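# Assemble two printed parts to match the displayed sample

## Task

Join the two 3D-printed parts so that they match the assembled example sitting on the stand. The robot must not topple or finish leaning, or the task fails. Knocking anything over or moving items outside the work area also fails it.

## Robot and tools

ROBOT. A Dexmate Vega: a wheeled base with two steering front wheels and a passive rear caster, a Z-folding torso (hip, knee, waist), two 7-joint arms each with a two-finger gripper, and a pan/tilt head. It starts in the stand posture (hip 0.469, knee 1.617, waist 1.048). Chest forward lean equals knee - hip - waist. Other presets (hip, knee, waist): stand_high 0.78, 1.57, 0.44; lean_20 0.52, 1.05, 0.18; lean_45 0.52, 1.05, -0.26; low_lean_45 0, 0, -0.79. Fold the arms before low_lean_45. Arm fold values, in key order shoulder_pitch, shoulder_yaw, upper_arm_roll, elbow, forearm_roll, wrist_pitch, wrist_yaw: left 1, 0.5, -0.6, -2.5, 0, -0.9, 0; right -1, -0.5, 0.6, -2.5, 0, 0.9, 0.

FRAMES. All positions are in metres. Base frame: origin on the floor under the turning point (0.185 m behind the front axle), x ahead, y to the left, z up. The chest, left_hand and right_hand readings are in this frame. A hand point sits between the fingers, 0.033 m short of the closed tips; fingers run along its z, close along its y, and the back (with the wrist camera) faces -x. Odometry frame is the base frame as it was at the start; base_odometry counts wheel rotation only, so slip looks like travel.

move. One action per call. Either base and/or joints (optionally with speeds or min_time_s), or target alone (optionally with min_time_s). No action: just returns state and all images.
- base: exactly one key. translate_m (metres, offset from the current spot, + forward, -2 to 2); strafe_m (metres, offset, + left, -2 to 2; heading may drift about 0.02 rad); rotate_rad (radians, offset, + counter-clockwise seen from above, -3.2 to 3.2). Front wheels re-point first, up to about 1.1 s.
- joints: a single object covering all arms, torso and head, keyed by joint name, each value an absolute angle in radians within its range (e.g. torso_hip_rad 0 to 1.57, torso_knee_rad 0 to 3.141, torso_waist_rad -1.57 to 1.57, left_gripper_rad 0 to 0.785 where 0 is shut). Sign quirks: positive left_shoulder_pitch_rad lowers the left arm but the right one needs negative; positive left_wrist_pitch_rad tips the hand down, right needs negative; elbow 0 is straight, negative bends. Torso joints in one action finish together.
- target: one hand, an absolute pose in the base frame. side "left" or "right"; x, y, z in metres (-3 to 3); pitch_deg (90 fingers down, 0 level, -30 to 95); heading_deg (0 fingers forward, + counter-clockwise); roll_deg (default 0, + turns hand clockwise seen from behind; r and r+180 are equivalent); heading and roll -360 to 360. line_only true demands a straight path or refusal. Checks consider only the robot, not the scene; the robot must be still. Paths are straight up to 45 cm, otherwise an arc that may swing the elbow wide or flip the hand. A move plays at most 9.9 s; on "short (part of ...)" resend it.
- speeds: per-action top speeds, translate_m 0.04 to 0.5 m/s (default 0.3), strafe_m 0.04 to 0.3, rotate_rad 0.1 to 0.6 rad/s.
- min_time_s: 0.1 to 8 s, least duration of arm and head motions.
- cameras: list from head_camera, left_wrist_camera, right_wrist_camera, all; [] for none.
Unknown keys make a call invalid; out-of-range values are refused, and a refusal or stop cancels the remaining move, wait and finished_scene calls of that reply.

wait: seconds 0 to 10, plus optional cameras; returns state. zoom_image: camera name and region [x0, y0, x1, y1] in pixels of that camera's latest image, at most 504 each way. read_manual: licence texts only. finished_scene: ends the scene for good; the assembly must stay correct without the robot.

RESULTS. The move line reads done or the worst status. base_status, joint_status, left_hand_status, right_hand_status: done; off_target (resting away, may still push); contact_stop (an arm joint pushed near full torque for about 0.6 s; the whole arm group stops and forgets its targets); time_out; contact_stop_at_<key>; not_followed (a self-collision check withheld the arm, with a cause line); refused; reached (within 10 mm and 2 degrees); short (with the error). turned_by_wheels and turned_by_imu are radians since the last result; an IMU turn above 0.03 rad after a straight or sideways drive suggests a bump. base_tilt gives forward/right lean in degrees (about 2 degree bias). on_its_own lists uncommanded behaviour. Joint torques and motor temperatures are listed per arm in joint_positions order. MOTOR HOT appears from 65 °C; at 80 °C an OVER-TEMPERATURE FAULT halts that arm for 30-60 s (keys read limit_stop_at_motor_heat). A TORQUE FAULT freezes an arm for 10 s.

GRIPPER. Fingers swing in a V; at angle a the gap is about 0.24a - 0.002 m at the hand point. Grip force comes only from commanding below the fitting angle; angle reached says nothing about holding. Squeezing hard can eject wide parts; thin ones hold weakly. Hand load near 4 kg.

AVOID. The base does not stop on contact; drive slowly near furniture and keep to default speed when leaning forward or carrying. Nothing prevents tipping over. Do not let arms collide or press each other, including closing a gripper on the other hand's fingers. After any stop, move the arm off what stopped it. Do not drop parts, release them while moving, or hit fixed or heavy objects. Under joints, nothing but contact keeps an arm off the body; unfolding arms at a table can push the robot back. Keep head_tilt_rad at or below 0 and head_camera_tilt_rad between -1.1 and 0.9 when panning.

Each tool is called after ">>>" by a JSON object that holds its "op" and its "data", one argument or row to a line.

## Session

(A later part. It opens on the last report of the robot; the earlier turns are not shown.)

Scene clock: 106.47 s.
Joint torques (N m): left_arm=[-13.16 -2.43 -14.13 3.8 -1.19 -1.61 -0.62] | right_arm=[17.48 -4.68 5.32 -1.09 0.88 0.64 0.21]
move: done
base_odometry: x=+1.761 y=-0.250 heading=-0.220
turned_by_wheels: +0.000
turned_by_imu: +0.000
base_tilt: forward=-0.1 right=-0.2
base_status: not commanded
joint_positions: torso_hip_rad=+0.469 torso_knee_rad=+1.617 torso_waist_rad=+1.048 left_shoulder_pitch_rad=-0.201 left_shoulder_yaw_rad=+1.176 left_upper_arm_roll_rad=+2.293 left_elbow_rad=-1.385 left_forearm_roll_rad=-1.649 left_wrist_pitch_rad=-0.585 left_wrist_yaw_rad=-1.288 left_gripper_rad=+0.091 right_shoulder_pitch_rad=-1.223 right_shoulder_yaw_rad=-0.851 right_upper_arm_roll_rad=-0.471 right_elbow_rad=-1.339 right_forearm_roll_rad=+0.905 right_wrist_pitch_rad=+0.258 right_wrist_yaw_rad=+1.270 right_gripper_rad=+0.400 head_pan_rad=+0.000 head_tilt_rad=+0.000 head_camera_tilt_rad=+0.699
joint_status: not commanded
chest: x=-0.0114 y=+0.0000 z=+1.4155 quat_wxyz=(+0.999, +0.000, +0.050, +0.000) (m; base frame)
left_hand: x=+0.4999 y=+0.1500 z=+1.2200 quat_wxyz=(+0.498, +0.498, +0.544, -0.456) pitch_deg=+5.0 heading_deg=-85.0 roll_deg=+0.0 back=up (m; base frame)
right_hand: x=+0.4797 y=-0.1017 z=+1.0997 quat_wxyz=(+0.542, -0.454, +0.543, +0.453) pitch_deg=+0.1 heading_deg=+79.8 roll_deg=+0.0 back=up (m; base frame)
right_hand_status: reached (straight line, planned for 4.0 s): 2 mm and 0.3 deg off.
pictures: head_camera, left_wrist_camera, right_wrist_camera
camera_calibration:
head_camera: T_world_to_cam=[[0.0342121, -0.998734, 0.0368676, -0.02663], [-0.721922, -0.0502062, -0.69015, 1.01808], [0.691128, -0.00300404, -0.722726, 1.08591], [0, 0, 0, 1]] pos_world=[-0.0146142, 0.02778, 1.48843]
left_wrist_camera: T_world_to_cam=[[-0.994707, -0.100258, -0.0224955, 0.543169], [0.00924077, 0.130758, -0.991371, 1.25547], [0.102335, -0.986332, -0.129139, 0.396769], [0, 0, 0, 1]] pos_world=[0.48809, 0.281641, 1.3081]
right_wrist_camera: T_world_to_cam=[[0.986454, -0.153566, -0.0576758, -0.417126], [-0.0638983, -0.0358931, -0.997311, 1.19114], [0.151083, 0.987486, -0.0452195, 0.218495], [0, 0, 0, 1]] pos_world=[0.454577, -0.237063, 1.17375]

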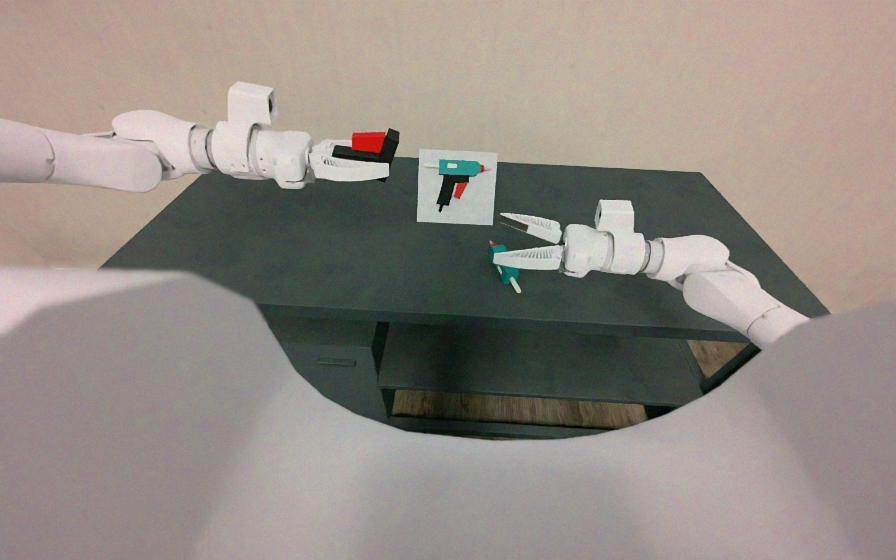

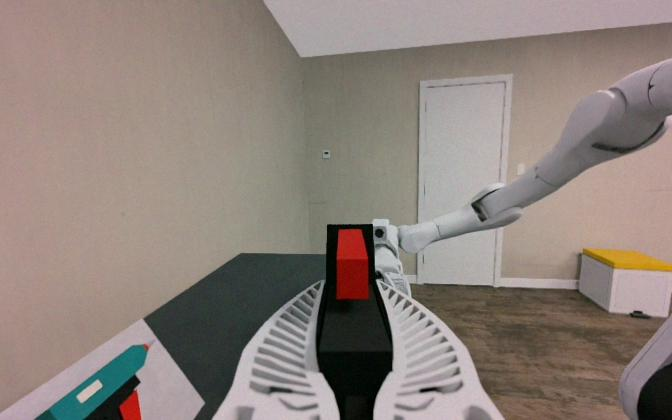

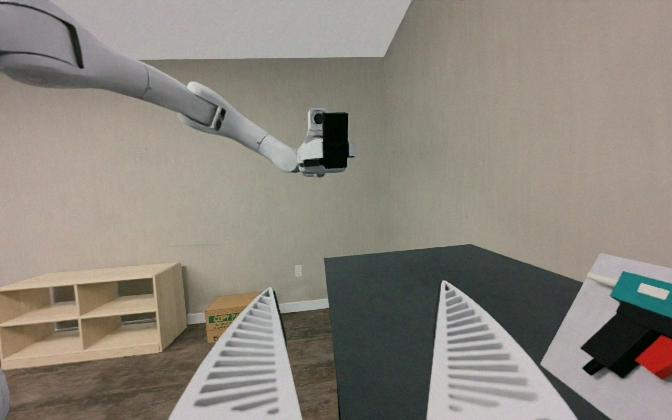

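>>> {"op": "move", "data": {
  "target": {"side":"right","x":0.46,"y":-0.15,"z":1.05,"pitch_deg":55,"heading_deg":16},
  "cameras": ["all"]
}}

>>> {"op": "zoom_image", "data": {
  "camera": "right_wrist_camera",
  "region": [230, 0, 430, 130]
}}

>>> {"op": "zoom_image", "data": {
  "camera": "right_wrist_camera",
  "region": [290, 120, 430, 280]
}}

>>> {"op": "zoom_image", "data": {
  "camera": "head_camera",
  "region": [410, 140, 510, 230]
}}

>>> {"op": "zoom_image", "data": {
  "camera": "head_camera",
  "region": [470, 230, 540, 300]
}}

Scene clock: 118.13 s.
Joint torques (N m): left_arm=[-12.55 -2.22 -12.54 2.6 -0.64 -2.15 -0.39] | right_arm=[15.39 -3.14 5.74 -1.42 0.5 0.39 -0.28]
move: done
base_odometry: x=+1.761 y=-0.250 heading=-0.220
turned_by_wheels: +0.000
turned_by_imu: +0.000
base_tilt: forward=-0.1 right=-0.1
base_status: not commanded
joint_positions: torso_hip_rad=+0.469 torso_knee_rad=+1.617 torso_waist_rad=+1.048 left_shoulder_pitch_rad=-0.201 left_shoulder_yaw_rad=+1.176 left_upper_arm_roll_rad=+2.293 left_elbow_rad=-1.385 left_forearm_roll_rad=-1.649 left_wrist_pitch_rad=-0.585 left_wrist_yaw_rad=-1.288 left_gripper_rad=+0.091 right_shoulder_pitch_rad=-0.512 right_shoulder_yaw_rad=-1.335 right_upper_arm_roll_rad=-1.168 right_elbow_rad=-2.484 right_forearm_roll_rad=+2.145 right_wrist_pitch_rad=-0.569 right_wrist_yaw_rad=-1.085 right_gripper_rad=+0.400 head_pan_rad=+0.000 head_tilt_rad=+0.000 head_camera_tilt_rad=+0.699
joint_status: not commanded
chest: x=-0.0114 y=+0.0000 z=+1.4155 quat_wxyz=(+0.999, +0.000, +0.050, +0.000) (m; base frame)
left_hand: x=+0.4999 y=+0.1500 z=+1.2200 quat_wxyz=(+0.498, +0.498, +0.544, -0.456) pitch_deg=+5.0 heading_deg=-85.0 roll_deg=+0.0 back=up (m; base frame)
right_hand: x=+0.4601 y=-0.1495 z=+1.0501 quat_wxyz=(+0.298, -0.133, +0.944, +0.043) pitch_deg=+54.9 heading_deg=+16.2 roll_deg=+0.1 back=up (m; base frame)
right_hand_status: reached (straight line, planned for 9.6 s): 1 mm and 0.1 deg off.
pictures: head_camera, left_wrist_camera, right_wrist_camera
camera_calibration:
head_camera: T_world_to_cam=[[0.0342121, -0.998734, 0.0368676, -0.02663], [-0.721922, -0.0502062, -0.69015, 1.01808], [0.691128, -0.00300404, -0.722726, 1.08591], [0, 0, 0, 1]] pos_world=[-0.0146142, 0.02778, 1.48843]
left_wrist_camera: T_world_to_cam=[[-0.994707, -0.100258, -0.0224955, 0.543169], [0.00924077, 0.130758, -0.991371, 1.25547], [0.102335, -0.986332, -0.129139, 0.396769], [0, 0, 0, 1]] pos_world=[0.48809, 0.281641, 1.3081]
right_wrist_camera: T_world_to_cam=[[0.244996, -0.968048, -0.0534823, -0.193052], [-0.824719, -0.179085, -0.536439, 0.983357], [0.509721, 0.175533, -0.842243, 0.817032], [0, 0, 0, 1]] pos_world=[0.441832, -0.154195, 1.20533]

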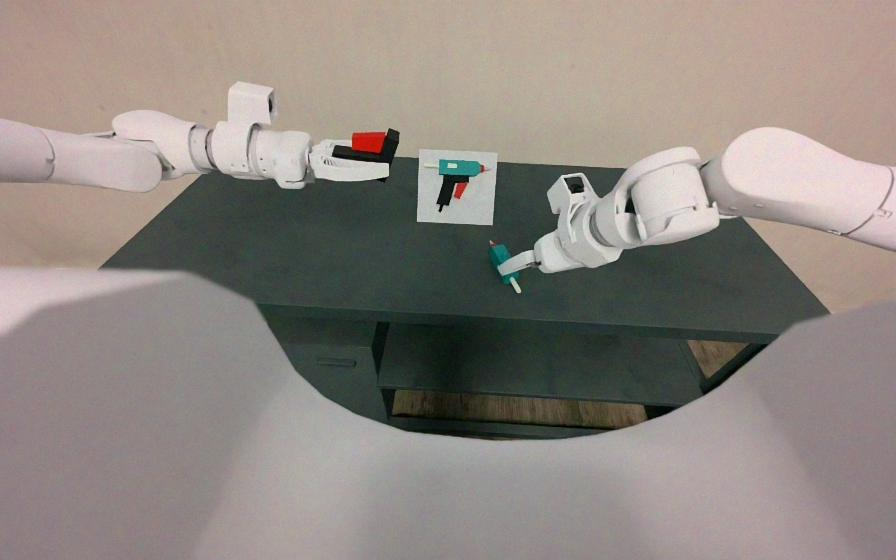

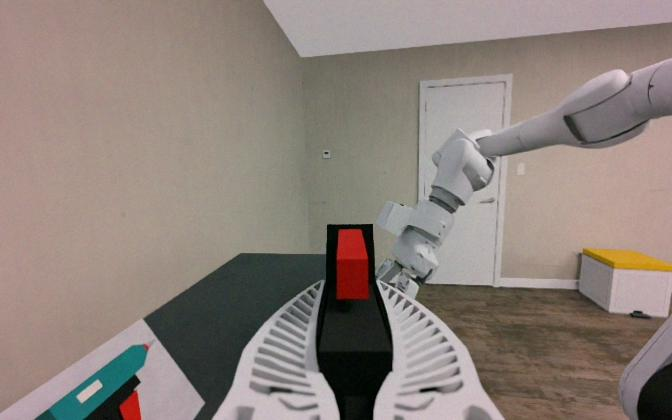

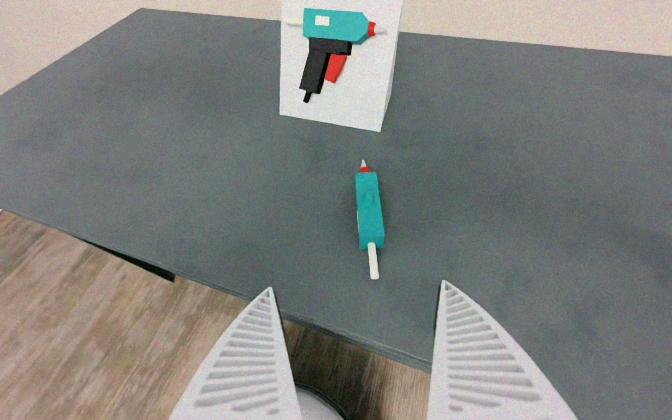

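Scaled by 2.520 from the camera's 672x420 image, which has a finer 960x600 frame.

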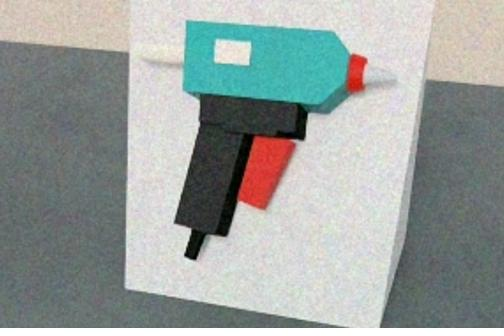

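Scaled by 3.150 from the camera's 672x420 image, which has a finer 960x600 frame.

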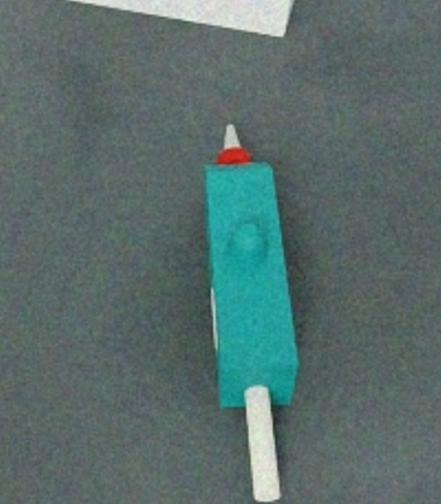

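Scaled by 5.040 from the camera's 896x560 image, which has a finer 960x600 frame.

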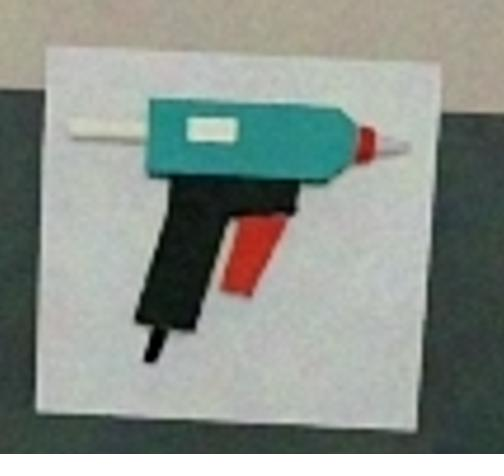

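Scaled by 7.200 from the camera's 896x560 image, which has a finer 960x600 frame.

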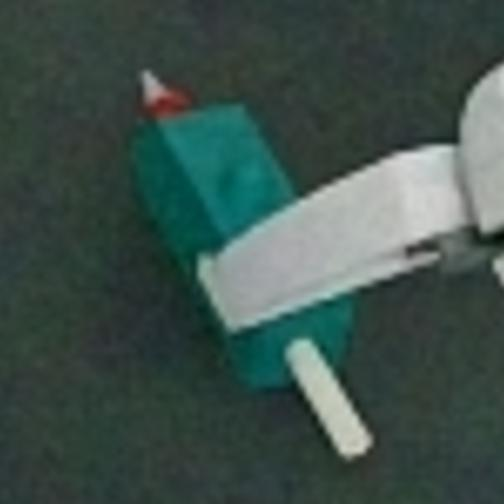

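>>> {"op": "move", "data": {
  "target": {"side":"right","x":0.45,"y":-0.32,"z":1.03,"pitch_deg":35,"heading_deg":55}
}}

>>> {"op": "move", "data": {
  "target": {"side":"left","x":0.56,"y":0.05,"z":1.1,"pitch_deg":73,"heading_deg":0}
}}

>>> {"op": "move", "data": {
  "target": {"side":"left","x":0.604,"y":-0.142,"z":1.03,"pitch_deg":73,"heading_deg":16},
  "cameras": ["all"]
}}

>>> {"op": "zoom_image", "data": {
  "camera": "right_wrist_camera",
  "region": [230, 60, 480, 310]
}}

>>> {"op": "zoom_image", "data": {
  "camera": "left_wrist_camera",
  "region": [220, 160, 480, 420]
}}

>>> {"op": "zoom_image", "data": {
  "camera": "head_camera",
  "region": [450, 180, 570, 310]
}}

Scene clock: 129.83 s.
Joint torques (N m): left_arm=[-14.66 -2.65 -13.19 2.84 -1.14 -2.04 -0.14] | right_arm=[13.07 -9.86 7.13 1.74 0.46 0.98 0.49]
move: done
base_odometry: x=+1.761 y=-0.250 heading=-0.220
turned_by_wheels: +0.000
turned_by_imu: +0.000
base_tilt: forward=-0.1 right=-0.1
base_status: not commanded
joint_positions: torso_hip_rad=+0.469 torso_knee_rad=+1.617 torso_waist_rad=+1.048 left_shoulder_pitch_rad=-0.201 left_shoulder_yaw_rad=+1.176 left_upper_arm_roll_rad=+2.293 left_elbow_rad=-1.385 left_forearm_roll_rad=-1.649 left_wrist_pitch_rad=-0.585 left_wrist_yaw_rad=-1.288 left_gripper_rad=+0.091 right_shoulder_pitch_rad=-2.187 right_shoulder_yaw_rad=-1.364 right_upper_arm_roll_rad=+0.404 right_elbow_rad=-1.706 right_forearm_roll_rad=+0.896 right_wrist_pitch_rad=-0.103 right_wrist_yaw_rad=+0.857 right_gripper_rad=+0.400 head_pan_rad=+0.000 head_tilt_rad=+0.000 head_camera_tilt_rad=+0.699
joint_status: not commanded
chest: x=-0.0114 y=+0.0000 z=+1.4155 quat_wxyz=(+0.999, +0.000, +0.050, +0.000) (m; base frame)
left_hand: x=+0.4999 y=+0.1500 z=+1.2200 quat_wxyz=(+0.498, +0.498, +0.544, -0.456) pitch_deg=+5.0 heading_deg=-85.0 roll_deg=+0.0 back=up (m; base frame)
right_hand: x=+0.4504 y=-0.3193 z=+1.0303 quat_wxyz=(+0.410, -0.408, +0.788, +0.213) pitch_deg=+35.0 heading_deg=+54.9 roll_deg=+0.0 back=up (m; base frame)
right_hand_status: reached (straight line, planned for 9.1 s): 1 mm and 0.2 deg off.
pictures: none

Scene clock: 139.67 s.
Joint torques (N m): left_arm=[-16.99 -0.49 -13.11 5.9 -0.12 0.24 0.45] | right_arm=[9.46 -8.85 6.96 1.18 0.12 0.79 0.47]
move: done
base_odometry: x=+1.761 y=-0.250 heading=-0.220
turned_by_wheels: +0.000
turned_by_imu: +0.000
base_tilt: forward=+0.0 right=-0.1
base_status: not commanded
joint_positions: torso_hip_rad=+0.469 torso_knee_rad=+1.617 torso_waist_rad=+1.048 left_shoulder_pitch_rad=-0.564 left_shoulder_yaw_rad=+0.413 left_upper_arm_roll_rad=+2.190 left_elbow_rad=-1.615 left_forearm_roll_rad=-3.036 left_wrist_pitch_rad=+0.389 left_wrist_yaw_rad=+0.965 left_gripper_rad=+0.091 right_shoulder_pitch_rad=-2.186 right_shoulder_yaw_rad=-1.365 right_upper_arm_roll_rad=+0.401 right_elbow_rad=-1.701 right_forearm_roll_rad=+0.894 right_wrist_pitch_rad=-0.098 right_wrist_yaw_rad=+0.861 right_gripper_rad=+0.400 head_pan_rad=+0.000 head_tilt_rad=+0.000 head_camera_tilt_rad=+0.699
joint_status: not commanded
chest: x=-0.0114 y=+0.0000 z=+1.4155 quat_wxyz=(+0.999, +0.000, +0.050, +0.000) (m; base frame)
left_hand: x=+0.5604 y=+0.0508 z=+1.1002 quat_wxyz=(+0.149, +0.001, +0.989, -0.001) pitch_deg=+72.8 heading_deg=-0.4 roll_deg=-0.3 back=up (m; base frame)
left_hand_status: reached (straight line, planned for 8.4 s): 1 mm and 0.3 deg off.
right_hand: x=+0.4500 y=-0.3200 z=+1.0301 quat_wxyz=(+0.410, -0.410, +0.787, +0.213) pitch_deg=+35.0 heading_deg=+55.0 roll_deg=+0.0 back=up (m; base frame)
pictures: none

Scene clock: 139.97 s.
Joint torques (N m): left_arm=[-16.9 -1.72 -11.95 6.47 0.08 -0.31 0.35] | right_arm=[13.43 -9.74 7.71 1.1 0.09 0.97 0.7]
move: refused
base_odometry: x=+1.761 y=-0.250 heading=-0.220
turned_by_wheels: +0.000
turned_by_imu: +0.000
base_tilt: forward=-0.1 right=-0.1
base_status: not commanded
joint_positions: torso_hip_rad=+0.469 torso_knee_rad=+1.617 torso_waist_rad=+1.048 left_shoulder_pitch_rad=-0.563 left_shoulder_yaw_rad=+0.411 left_upper_arm_roll_rad=+2.190 left_elbow_rad=-1.613 left_forearm_roll_rad=-3.038 left_wrist_pitch_rad=+0.389 left_wrist_yaw_rad=+0.967 left_gripper_rad=+0.091 right_shoulder_pitch_rad=-2.186 right_shoulder_yaw_rad=-1.365 right_upper_arm_roll_rad=+0.401 right_elbow_rad=-1.701 right_forearm_roll_rad=+0.894 right_wrist_pitch_rad=-0.098 right_wrist_yaw_rad=+0.861 right_gripper_rad=+0.400 head_pan_rad=+0.000 head_tilt_rad=+0.000 head_camera_tilt_rad=+0.699
joint_status: not commanded
chest: x=-0.0114 y=+0.0000 z=+1.4155 quat_wxyz=(+0.999, +0.000, +0.050, +0.000) (m; base frame)
left_hand: x=+0.5602 y=+0.0505 z=+1.1001 quat_wxyz=(+0.149, +0.001, +0.989, +0.000) pitch_deg=+72.9 heading_deg=-0.2 roll_deg=-0.1 back=up (m; base frame)
left_hand_status: refused: no posture of the arm gets there (left_shoulder_yaw_rad at its limit): the closest leaves the hand 2.0 cm and 0 deg from the pose. Nothing moved. At pitch 58 a posture exists at this place; the way there is not checked.
right_hand: x=+0.4500 y=-0.3200 z=+1.0301 quat_wxyz=(+0.410, -0.410, +0.787, +0.213) pitch_deg=+35.0 heading_deg=+55.0 roll_deg=+0.0 back=up (m; base frame)
pictures: head_camera, left_wrist_camera, right_wrist_camera
camera_calibration:
head_camera: T_world_to_cam=[[0.0342121, -0.998734, 0.0368676, -0.02663], [-0.721922, -0.0502062, -0.69015, 1.01808], [0.691128, -0.00300404, -0.722726, 1.08591], [0, 0, 0, 1]] pos_world=[-0.0146142, 0.02778, 1.48843]
left_wrist_camera: T_world_to_cam=[[-0.0175717, -0.999644, -0.0200974, 0.0859143], [-0.967191, 0.0220895, -0.253087, 0.889419], [0.253441, 0.0149909, -0.967235, 1.06371], [0, 0, 0, 1]] pos_world=[0.59216, 0.050291, 1.25568]
right_wrist_camera: T_world_to_cam=[[0.810044, -0.58324, -0.0604985, -0.480611], [-0.394919, -0.466385, -0.791533, 0.911153], [0.433438, 0.665068, -0.608125, 0.785117], [0, 0, 0, 1]] pos_world=[0.408848, -0.377519, 1.16958]

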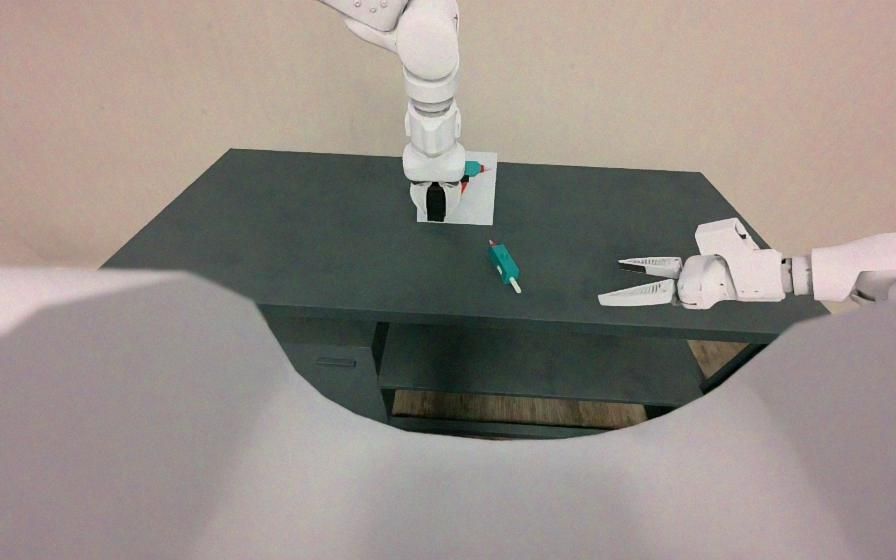

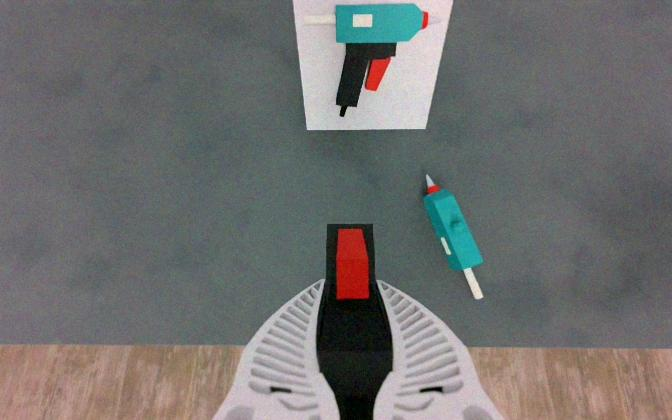

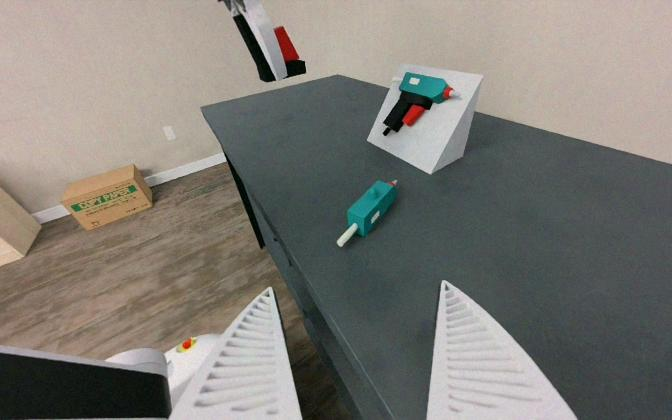

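Scaled by 2.016 from the camera's 672x420 image, which has a finer 960x600 frame.

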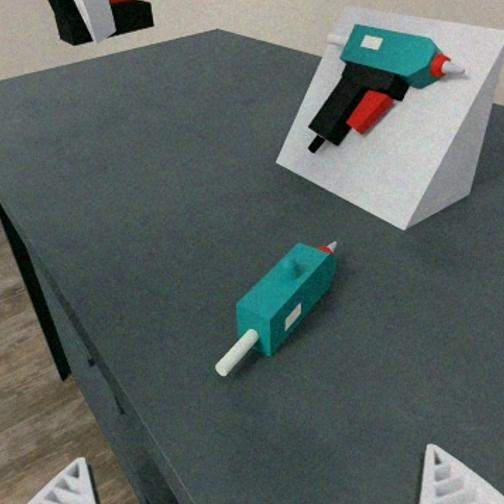

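Scaled by 1.938 from the camera's 672x420 image, which has a finer 960x600 frame.

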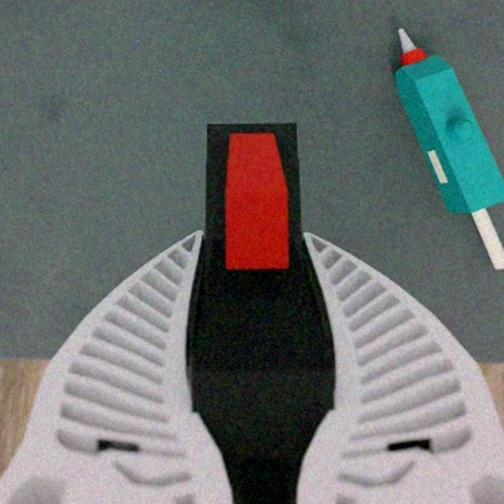

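Scaled by 3.877 from the camera's 896x560 image, which has a finer 960x600 frame.

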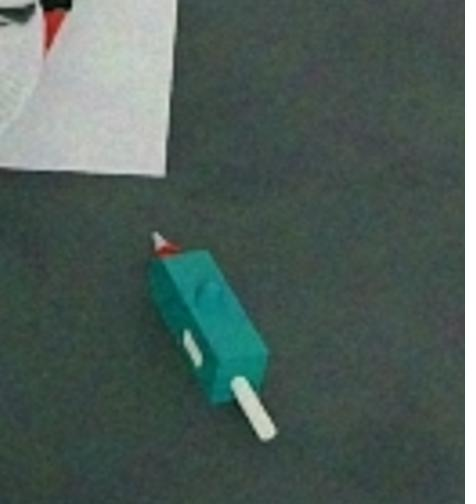

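>>> {"op": "move", "data": {
  "base": {"strafe_m":-0.13},
  "speeds": {"strafe_m":0.1}
}}

>>> {"op": "move", "data": {
  "target": {"side":"left","x":0.604,"y":-0.012,"z":1.03,"pitch_deg":73,"heading_deg":16},
  "cameras": ["all"]
}}

>>> {"op": "zoom_image", "data": {
  "camera": "right_wrist_camera",
  "region": [200, 60, 450, 310]
}}

>>> {"op": "zoom_image", "data": {
  "camera": "left_wrist_camera",
  "region": [220, 160, 480, 420]
}}

>>> {"op": "zoom_image", "data": {
  "camera": "head_camera",
  "region": [400, 180, 520, 310]
}}

Scene clock: 143.70 s.
Joint torques (N m): left_arm=[-16.77 0.33 -11.67 6.05 -0.17 0.27 0.36] | right_arm=[11.98 -10.09 8.45 0.42 0.42 0.91 0.2]
move: done
base_odometry: x=+1.733 y=-0.378 heading=-0.217
turned_by_wheels: +0.003
turned_by_imu: -0.002
base_tilt: forward=-0.1 right=-0.1
base_status: done
joint_positions: torso_hip_rad=+0.469 torso_knee_rad=+1.617 torso_waist_rad=+1.048 left_shoulder_pitch_rad=-0.562 left_shoulder_yaw_rad=+0.409 left_upper_arm_roll_rad=+2.189 left_elbow_rad=-1.610 left_forearm_roll_rad=-3.041 left_wrist_pitch_rad=+0.389 left_wrist_yaw_rad=+0.969 left_gripper_rad=+0.091 right_shoulder_pitch_rad=-2.186 right_shoulder_yaw_rad=-1.365 right_upper_arm_roll_rad=+0.401 right_elbow_rad=-1.701 right_forearm_roll_rad=+0.894 right_wrist_pitch_rad=-0.098 right_wrist_yaw_rad=+0.861 right_gripper_rad=+0.400 head_pan_rad=+0.000 head_tilt_rad=+0.000 head_camera_tilt_rad=+0.699
joint_status: not commanded
chest: x=-0.0113 y=+0.0000 z=+1.4155 quat_wxyz=(+0.999, +0.000, +0.050, +0.000) (m; base frame)
left_hand: x=+0.5602 y=+0.0501 z=+1.1000 quat_wxyz=(+0.148, +0.000, +0.989, +0.000) pitch_deg=+73.0 heading_deg=+0.0 roll_deg=+0.1 back=up (m; base frame)
right_hand: x=+0.4500 y=-0.3200 z=+1.0300 quat_wxyz=(+0.410, -0.410, +0.787, +0.213) pitch_deg=+35.0 heading_deg=+55.0 roll_deg=+0.0 back=up (m; base frame)
pictures: none

Scene clock: 153.97 s.
Joint torques (N m): left_arm=[-18.18 1.17 -1.58 8.72 0.16 0.69 -0.57] | right_arm=[10.82 -9.26 8.02 2.16 0.65 1.04 0.05]
move: done
base_odometry: x=+1.733 y=-0.378 heading=-0.217
turned_by_wheels: +0.000
turned_by_imu: +0.000
base_tilt: forward=-0.1 right=-0.1
base_status: not commanded
joint_positions: torso_hip_rad=+0.469 torso_knee_rad=+1.617 torso_waist_rad=+1.048 left_shoulder_pitch_rad=-0.471 left_shoulder_yaw_rad=-0.116 left_upper_arm_roll_rad=+2.483 left_elbow_rad=-1.106 left_forearm_roll_rad=-0.357 left_wrist_pitch_rad=-0.255 left_wrist_yaw_rad=-0.868 left_gripper_rad=+0.091 right_shoulder_pitch_rad=-2.186 right_shoulder_yaw_rad=-1.365 right_upper_arm_roll_rad=+0.401 right_elbow_rad=-1.701 right_forearm_roll_rad=+0.894 right_wrist_pitch_rad=-0.098 right_wrist_yaw_rad=+0.861 right_gripper_rad=+0.400 head_pan_rad=+0.000 head_tilt_rad=+0.000 head_camera_tilt_rad=+0.699
joint_status: not commanded
chest: x=-0.0113 y=+0.0000 z=+1.4155 quat_wxyz=(+0.999, +0.000, +0.050, +0.000) (m; base frame)
left_hand: x=+0.6033 y=-0.0138 z=+1.0299 quat_wxyz=(-0.017, +0.979, +0.140, +0.145) pitch_deg=+73.2 heading_deg=+14.9 roll_deg=-1.3 back=down (m; base frame)
left_hand_status: reached (checked arc [no straight line was possible; over the whole arc the hand travels 0.71 m to end 0.10 m from its start, up to 0.25 m off the straight line; left_forearm_roll_rad turns most, 2.69 rad; on the way or at its end the hand turns up to 165 deg from its attitude at the start], planned for 8.7 s): 2 mm and 0.5 deg off.
right_hand: x=+0.4500 y=-0.3200 z=+1.0300 quat_wxyz=(+0.410, -0.410, +0.787, +0.213) pitch_deg=+35.0 heading_deg=+55.0 roll_deg=+0.0 back=up (m; base frame)
pictures: head_camera, left_wrist_camera, right_wrist_camera
camera_calibration:
head_camera: T_world_to_cam=[[0.0342147, -0.998734, 0.0368655, -0.0266303], [-0.721972, -0.0502065, -0.690098, 1.01808], [0.691076, -0.00300438, -0.722776, 1.08592], [0, 0, 0, 1]] pos_world=[-0.0145146, 0.02778, 1.48843]
left_wrist_camera: T_world_to_cam=[[-0.254496, 0.966958, -0.0149688, 0.185781], [0.911914, 0.245104, 0.329146, -0.815574], [0.32194, 0.0701163, -0.94416, 0.921616], [0, 0, 0, 1]] pos_world=[0.494309, -0.0443622, 1.14138]
right_wrist_camera: T_world_to_cam=[[0.810047, -0.583224, -0.0606124, -0.48056], [-0.395002, -0.466365, -0.791503, 0.91112], [0.433356, 0.665097, -0.608152, 0.785089], [0, 0, 0, 1]] pos_world=[0.408948, -0.377519, 1.16948]

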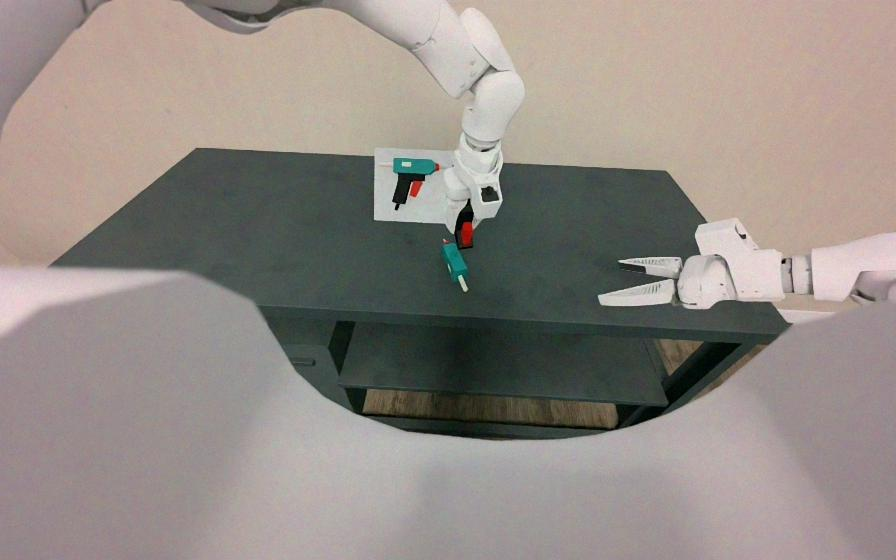

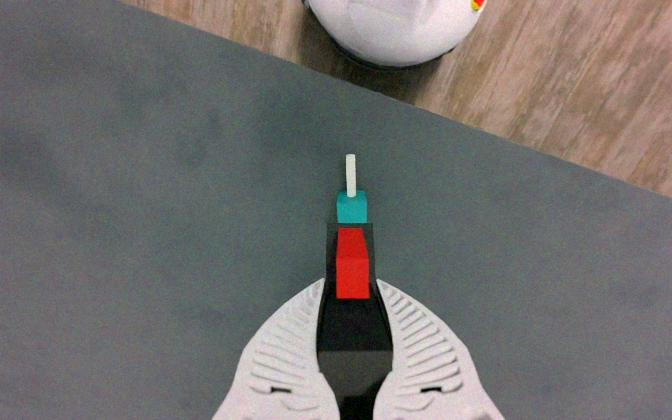

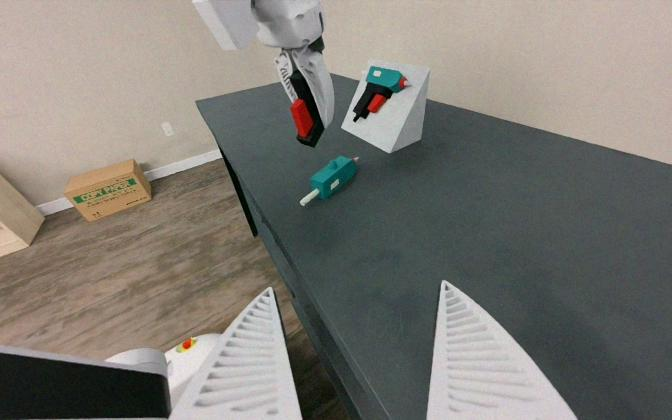

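Scaled by 2.016 from the camera's 672x420 image, which has a finer 960x600 frame.

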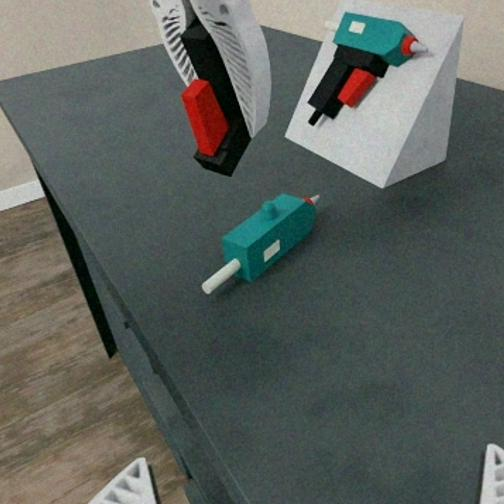

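Scaled by 1.938 from the camera's 672x420 image, which has a finer 960x600 frame.

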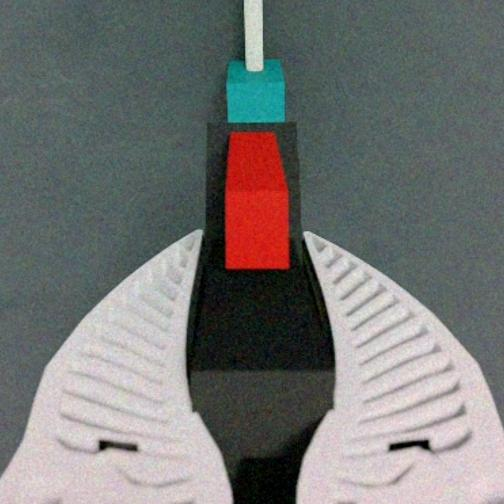

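Scaled by 3.877 from the camera's 896x560 image, which has a finer 960x600 frame.

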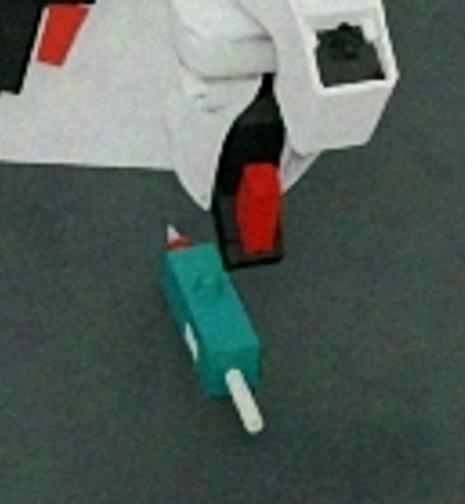

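>>> {"op": "move", "data": {
  "joints": {"left_shoulder_pitch_rad":-0.562,"left_shoulder_yaw_rad":0.409,"left_upper_arm_roll_rad":2.189,"left_elbow_rad":-1.61,"left_forearm_roll_rad":-3.035,"left_wrist_pitch_rad":0.389,"left_wrist_yaw_rad":0.969},
  "min_time_s": 8
}}

>>> {"op": "move", "data": {
  "target": {"side":"left","x":0.55,"y":0.1,"z":1.07,"pitch_deg":73,"heading_deg":4.5,"line_only":true}
}}

>>> {"op": "move", "data": {
  "base": {"translate_m":-0.05}
}}

>>> {"op": "move", "data": {
  "base": {"rotate_rad":0.2},
  "speeds": {"rotate_rad":0.2}
}}

>>> {"op": "move", "data": {
  "base": {"strafe_m":-0.225},
  "speeds": {"strafe_m":0.1},
  "cameras": ["all"]
}}

>>> {"op": "zoom_image", "data": {
  "camera": "left_wrist_camera",
  "region": [220, 160, 480, 420]
}}

>>> {"op": "zoom_image", "data": {
  "camera": "right_wrist_camera",
  "region": [160, 60, 410, 310]
}}

Scene clock: 164.90 s.
Joint torques (N m): left_arm=[-25.78 4.88 -13.95 3.05 0 -0.09 0.18] | right_arm=[11.52 -6.87 8.26 0.89 0.25 1.27 0.04]
move: done
base_odometry: x=+1.733 y=-0.378 heading=-0.217
turned_by_wheels: +0.000
turned_by_imu: +0.000
base_tilt: forward=-0.1 right=-0.1
base_status: not commanded
joint_positions: torso_hip_rad=+0.469 torso_knee_rad=+1.617 torso_waist_rad=+1.048 left_shoulder_pitch_rad=-0.562 left_shoulder_yaw_rad=+0.408 left_upper_arm_roll_rad=+2.190 left_elbow_rad=-1.609 left_forearm_roll_rad=-3.030 left_wrist_pitch_rad=+0.387 left_wrist_yaw_rad=+0.965 left_gripper_rad=+0.091 right_shoulder_pitch_rad=-2.186 right_shoulder_yaw_rad=-1.365 right_upper_arm_roll_rad=+0.401 right_elbow_rad=-1.701 right_forearm_roll_rad=+0.894 right_wrist_pitch_rad=-0.098 right_wrist_yaw_rad=+0.861 right_gripper_rad=+0.400 head_pan_rad=+0.000 head_tilt_rad=+0.000 head_camera_tilt_rad=+0.699
joint_status: all done
chest: x=-0.0113 y=+0.0000 z=+1.4155 quat_wxyz=(+0.999, +0.000, +0.050, +0.000) (m; base frame)
left_hand: x=+0.5633 y=+0.0506 z=+1.1001 quat_wxyz=(+0.152, +0.002, +0.988, +0.001) pitch_deg=+72.5 heading_deg=+0.3 roll_deg=+0.5 back=up (m; base frame)
right_hand: x=+0.4500 y=-0.3200 z=+1.0300 quat_wxyz=(+0.410, -0.410, +0.787, +0.213) pitch_deg=+35.0 heading_deg=+55.0 roll_deg=+0.0 back=up (m; base frame)
pictures: none

Scene clock: 166.93 s.
Joint torques (N m): left_arm=[-23.82 3.48 -5.44 3.69 0 -1.24 -0.49] | right_arm=[11.33 -7.63 7.13 0.4 0.33 2.45 0.56]
move: done
base_odometry: x=+1.733 y=-0.378 heading=-0.217
turned_by_wheels: +0.000
turned_by_imu: +0.000
base_tilt: forward=-0.1 right=-0.1
base_status: not commanded
joint_positions: torso_hip_rad=+0.469 torso_knee_rad=+1.617 torso_waist_rad=+1.048 left_shoulder_pitch_rad=-0.564 left_shoulder_yaw_rad=+0.524 left_upper_arm_roll_rad=+2.259 left_elbow_rad=-1.738 left_forearm_roll_rad=-2.989 left_wrist_pitch_rad=+0.287 left_wrist_yaw_rad=+0.946 left_gripper_rad=+0.091 right_shoulder_pitch_rad=-2.186 right_shoulder_yaw_rad=-1.365 right_upper_arm_roll_rad=+0.401 right_elbow_rad=-1.701 right_forearm_roll_rad=+0.894 right_wrist_pitch_rad=-0.098 right_wrist_yaw_rad=+0.861 right_gripper_rad=+0.400 head_pan_rad=+0.000 head_tilt_rad=+0.000 head_camera_tilt_rad=+0.699
joint_status: not commanded
chest: x=-0.0113 y=+0.0000 z=+1.4155 quat_wxyz=(+0.999, +0.000, +0.050, +0.000) (m; base frame)
left_hand: x=+0.5507 y=+0.0981 z=+1.0712 quat_wxyz=(+0.148, -0.037, +0.988, +0.006) pitch_deg=+73.0 heading_deg=+4.4 roll_deg=+0.0 back=up (m; base frame)
left_hand_status: reached (straight line, planned for 0.8 s): 2 mm and 0.2 deg off.
right_hand: x=+0.4500 y=-0.3200 z=+1.0300 quat_wxyz=(+0.410, -0.410, +0.787, +0.213) pitch_deg=+35.0 heading_deg=+55.0 roll_deg=+0.0 back=up (m; base frame)
pictures: none

Scene clock: 169.63 s.
Joint torques (N m): left_arm=[-23.85 2.42 -6.21 3.06 0.29 -0.98 -0.53] | right_arm=[11.12 -8.72 7.97 2.14 0.63 0.45 0.38]
move: done
base_odometry: x=+1.684 y=-0.367 heading=-0.216
turned_by_wheels: +0.001
turned_by_imu: +0.001
base_tilt: forward=-0.1 right=-0.1
base_status: done
joint_positions: torso_hip_rad=+0.469 torso_knee_rad=+1.617 torso_waist_rad=+1.048 left_shoulder_pitch_rad=-0.564 left_shoulder_yaw_rad=+0.529 left_upper_arm_roll_rad=+2.261 left_elbow_rad=-1.743 left_forearm_roll_rad=-2.988 left_wrist_pitch_rad=+0.283 left_wrist_yaw_rad=+0.945 left_gripper_rad=+0.091 right_shoulder_pitch_rad=-2.186 right_shoulder_yaw_rad=-1.365 right_upper_arm_roll_rad=+0.401 right_elbow_rad=-1.701 right_forearm_roll_rad=+0.894 right_wrist_pitch_rad=-0.098 right_wrist_yaw_rad=+0.861 right_gripper_rad=+0.400 head_pan_rad=+0.000 head_tilt_rad=+0.000 head_camera_tilt_rad=+0.699
joint_status: not commanded
chest: x=-0.0113 y=+0.0000 z=+1.4155 quat_wxyz=(+0.999, +0.000, +0.050, +0.000) (m; base frame)
left_hand: x=+0.5500 y=+0.0999 z=+1.0700 quat_wxyz=(+0.148, -0.039, +0.988, +0.006) pitch_deg=+73.0 heading_deg=+4.5 roll_deg=+0.0 back=up (m; base frame)
right_hand: x=+0.4500 y=-0.3200 z=+1.0300 quat_wxyz=(+0.410, -0.410, +0.787, +0.213) pitch_deg=+35.0 heading_deg=+55.0 roll_deg=+0.0 back=up (m; base frame)
pictures: none

Scene clock: 171.60 s.
Joint torques (N m): left_arm=[-23.85 2.77 -6.68 1.86 0.56 -0.61 -0.45] | right_arm=[10.24 -8.28 6.52 0.17 0.63 0.59 -0.09]
move: done
base_odometry: x=+1.684 y=-0.367 heading=-0.017
turned_by_wheels: +0.199
turned_by_imu: +0.196
base_tilt: forward=-0.1 right=-0.1
base_status: done
joint_positions: torso_hip_rad=+0.469 torso_knee_rad=+1.617 torso_waist_rad=+1.048 left_shoulder_pitch_rad=-0.564 left_shoulder_yaw_rad=+0.529 left_upper_arm_roll_rad=+2.261 left_elbow_rad=-1.743 left_forearm_roll_rad=-2.988 left_wrist_pitch_rad=+0.283 left_wrist_yaw_rad=+0.945 left_gripper_rad=+0.091 right_shoulder_pitch_rad=-2.186 right_shoulder_yaw_rad=-1.365 right_upper_arm_roll_rad=+0.401 right_elbow_rad=-1.701 right_forearm_roll_rad=+0.894 right_wrist_pitch_rad=-0.098 right_wrist_yaw_rad=+0.861 right_gripper_rad=+0.400 head_pan_rad=+0.000 head_tilt_rad=+0.000 head_camera_tilt_rad=+0.699
joint_status: not commanded
chest: x=-0.0113 y=+0.0000 z=+1.4155 quat_wxyz=(+0.999, +0.000, +0.050, +0.000) (m; base frame)
left_hand: x=+0.5500 y=+0.0999 z=+1.0700 quat_wxyz=(+0.148, -0.039, +0.988, +0.006) pitch_deg=+73.0 heading_deg=+4.5 roll_deg=+0.0 back=up (m; base frame)
right_hand: x=+0.4500 y=-0.3200 z=+1.0300 quat_wxyz=(+0.410, -0.410, +0.787, +0.213) pitch_deg=+35.0 heading_deg=+55.0 roll_deg=+0.0 back=up (m; base frame)
pictures: none

Scene clock: 175.67 s.
Joint torques (N m): left_arm=[-23.41 -0.9 -6.82 3.11 0.05 -0.44 -0.52] | right_arm=[11.28 -8.19 6.26 1.53 0.66 2.12 0.29]
move: done
base_odometry: x=+1.680 y=-0.592 heading=-0.014
turned_by_wheels: +0.003
turned_by_imu: -0.002
base_tilt: forward=-0.1 right=+0.0
base_status: done
joint_positions: torso_hip_rad=+0.469 torso_knee_rad=+1.617 torso_waist_rad=+1.048 left_shoulder_pitch_rad=-0.564 left_shoulder_yaw_rad=+0.529 left_upper_arm_roll_rad=+2.261 left_elbow_rad=-1.743 left_forearm_roll_rad=-2.988 left_wrist_pitch_rad=+0.283 left_wrist_yaw_rad=+0.945 left_gripper_rad=+0.091 right_shoulder_pitch_rad=-2.186 right_shoulder_yaw_rad=-1.365 right_upper_arm_roll_rad=+0.401 right_elbow_rad=-1.701 right_forearm_roll_rad=+0.894 right_wrist_pitch_rad=-0.098 right_wrist_yaw_rad=+0.861 right_gripper_rad=+0.400 head_pan_rad=+0.000 head_tilt_rad=+0.000 head_camera_tilt_rad=+0.699
joint_status: not commanded
chest: x=-0.0113 y=+0.0000 z=+1.4155 quat_wxyz=(+0.999, +0.000, +0.050, +0.000) (m; base frame)
left_hand: x=+0.5500 y=+0.0999 z=+1.0700 quat_wxyz=(+0.148, -0.039, +0.988, +0.006) pitch_deg=+73.0 heading_deg=+4.5 roll_deg=+0.0 back=up (m; base frame)
right_hand: x=+0.4500 y=-0.3200 z=+1.0300 quat_wxyz=(+0.410, -0.410, +0.787, +0.213) pitch_deg=+35.0 heading_deg=+55.0 roll_deg=+0.0 back=up (m; base frame)
pictures: head_camera, left_wrist_camera, right_wrist_camera
camera_calibration:
head_camera: T_world_to_cam=[[0.0342173, -0.998734, 0.0368627, -0.0266294], [-0.72202, -0.0502061, -0.690048, 1.01807], [0.691026, -0.00300403, -0.722824, 1.08592], [0, 0, 0, 1]] pos_world=[-0.014415, 0.02778, 1.48843]
left_wrist_camera: T_world_to_cam=[[0.06242, -0.997839, -0.0205437, 0.0908138], [-0.966352, -0.0552784, -0.251213, 0.876018], [0.249535, 0.0355332, -0.967714, 1.03703], [0, 0, 0, 1]] pos_world=[0.582097, 0.102193, 1.22548]
right_wrist_camera: T_world_to_cam=[[0.810042, -0.583231, -0.0606124, -0.480561], [-0.39504, -0.466415, -0.791454, 0.91106], [0.43333, 0.665056, -0.608215, 0.785158], [0, 0, 0, 1]] pos_world=[0.408948, -0.377519, 1.16948]

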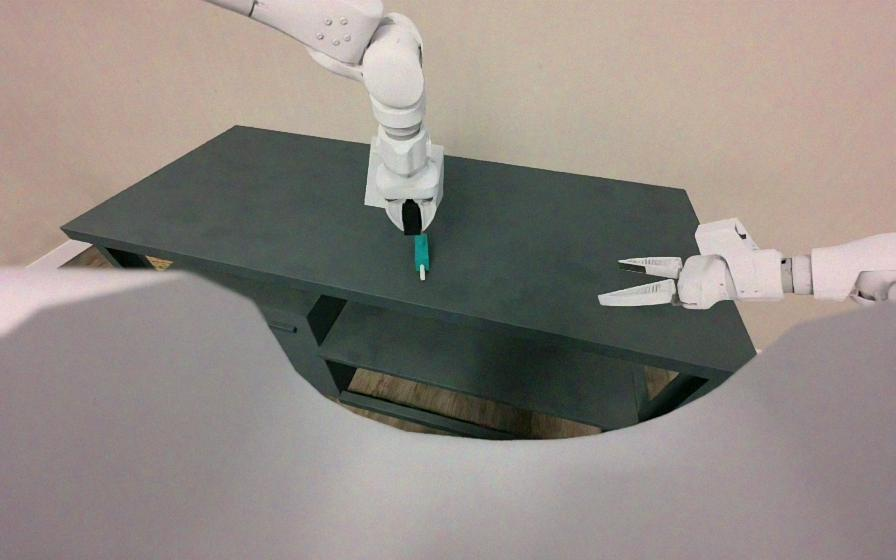

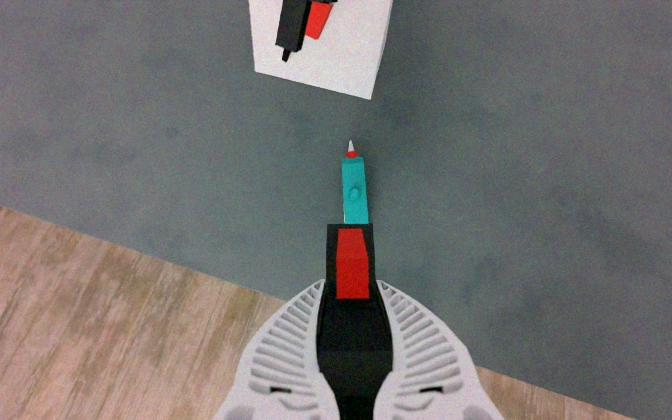

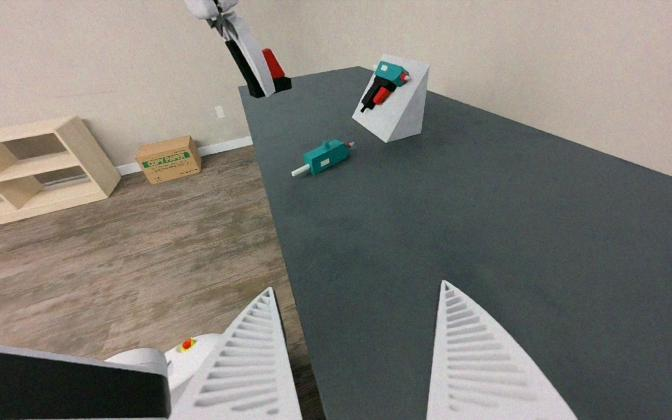

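Scaled by 1.938 from the camera's 672x420 image, which has a finer 960x600 frame.

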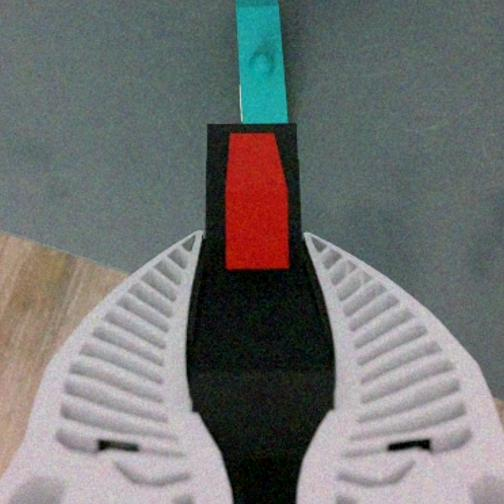

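Scaled by 2.016 from the camera's 672x420 image, which has a finer 960x600 frame.

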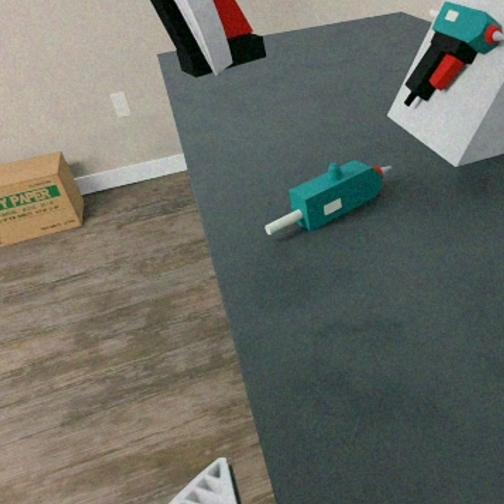

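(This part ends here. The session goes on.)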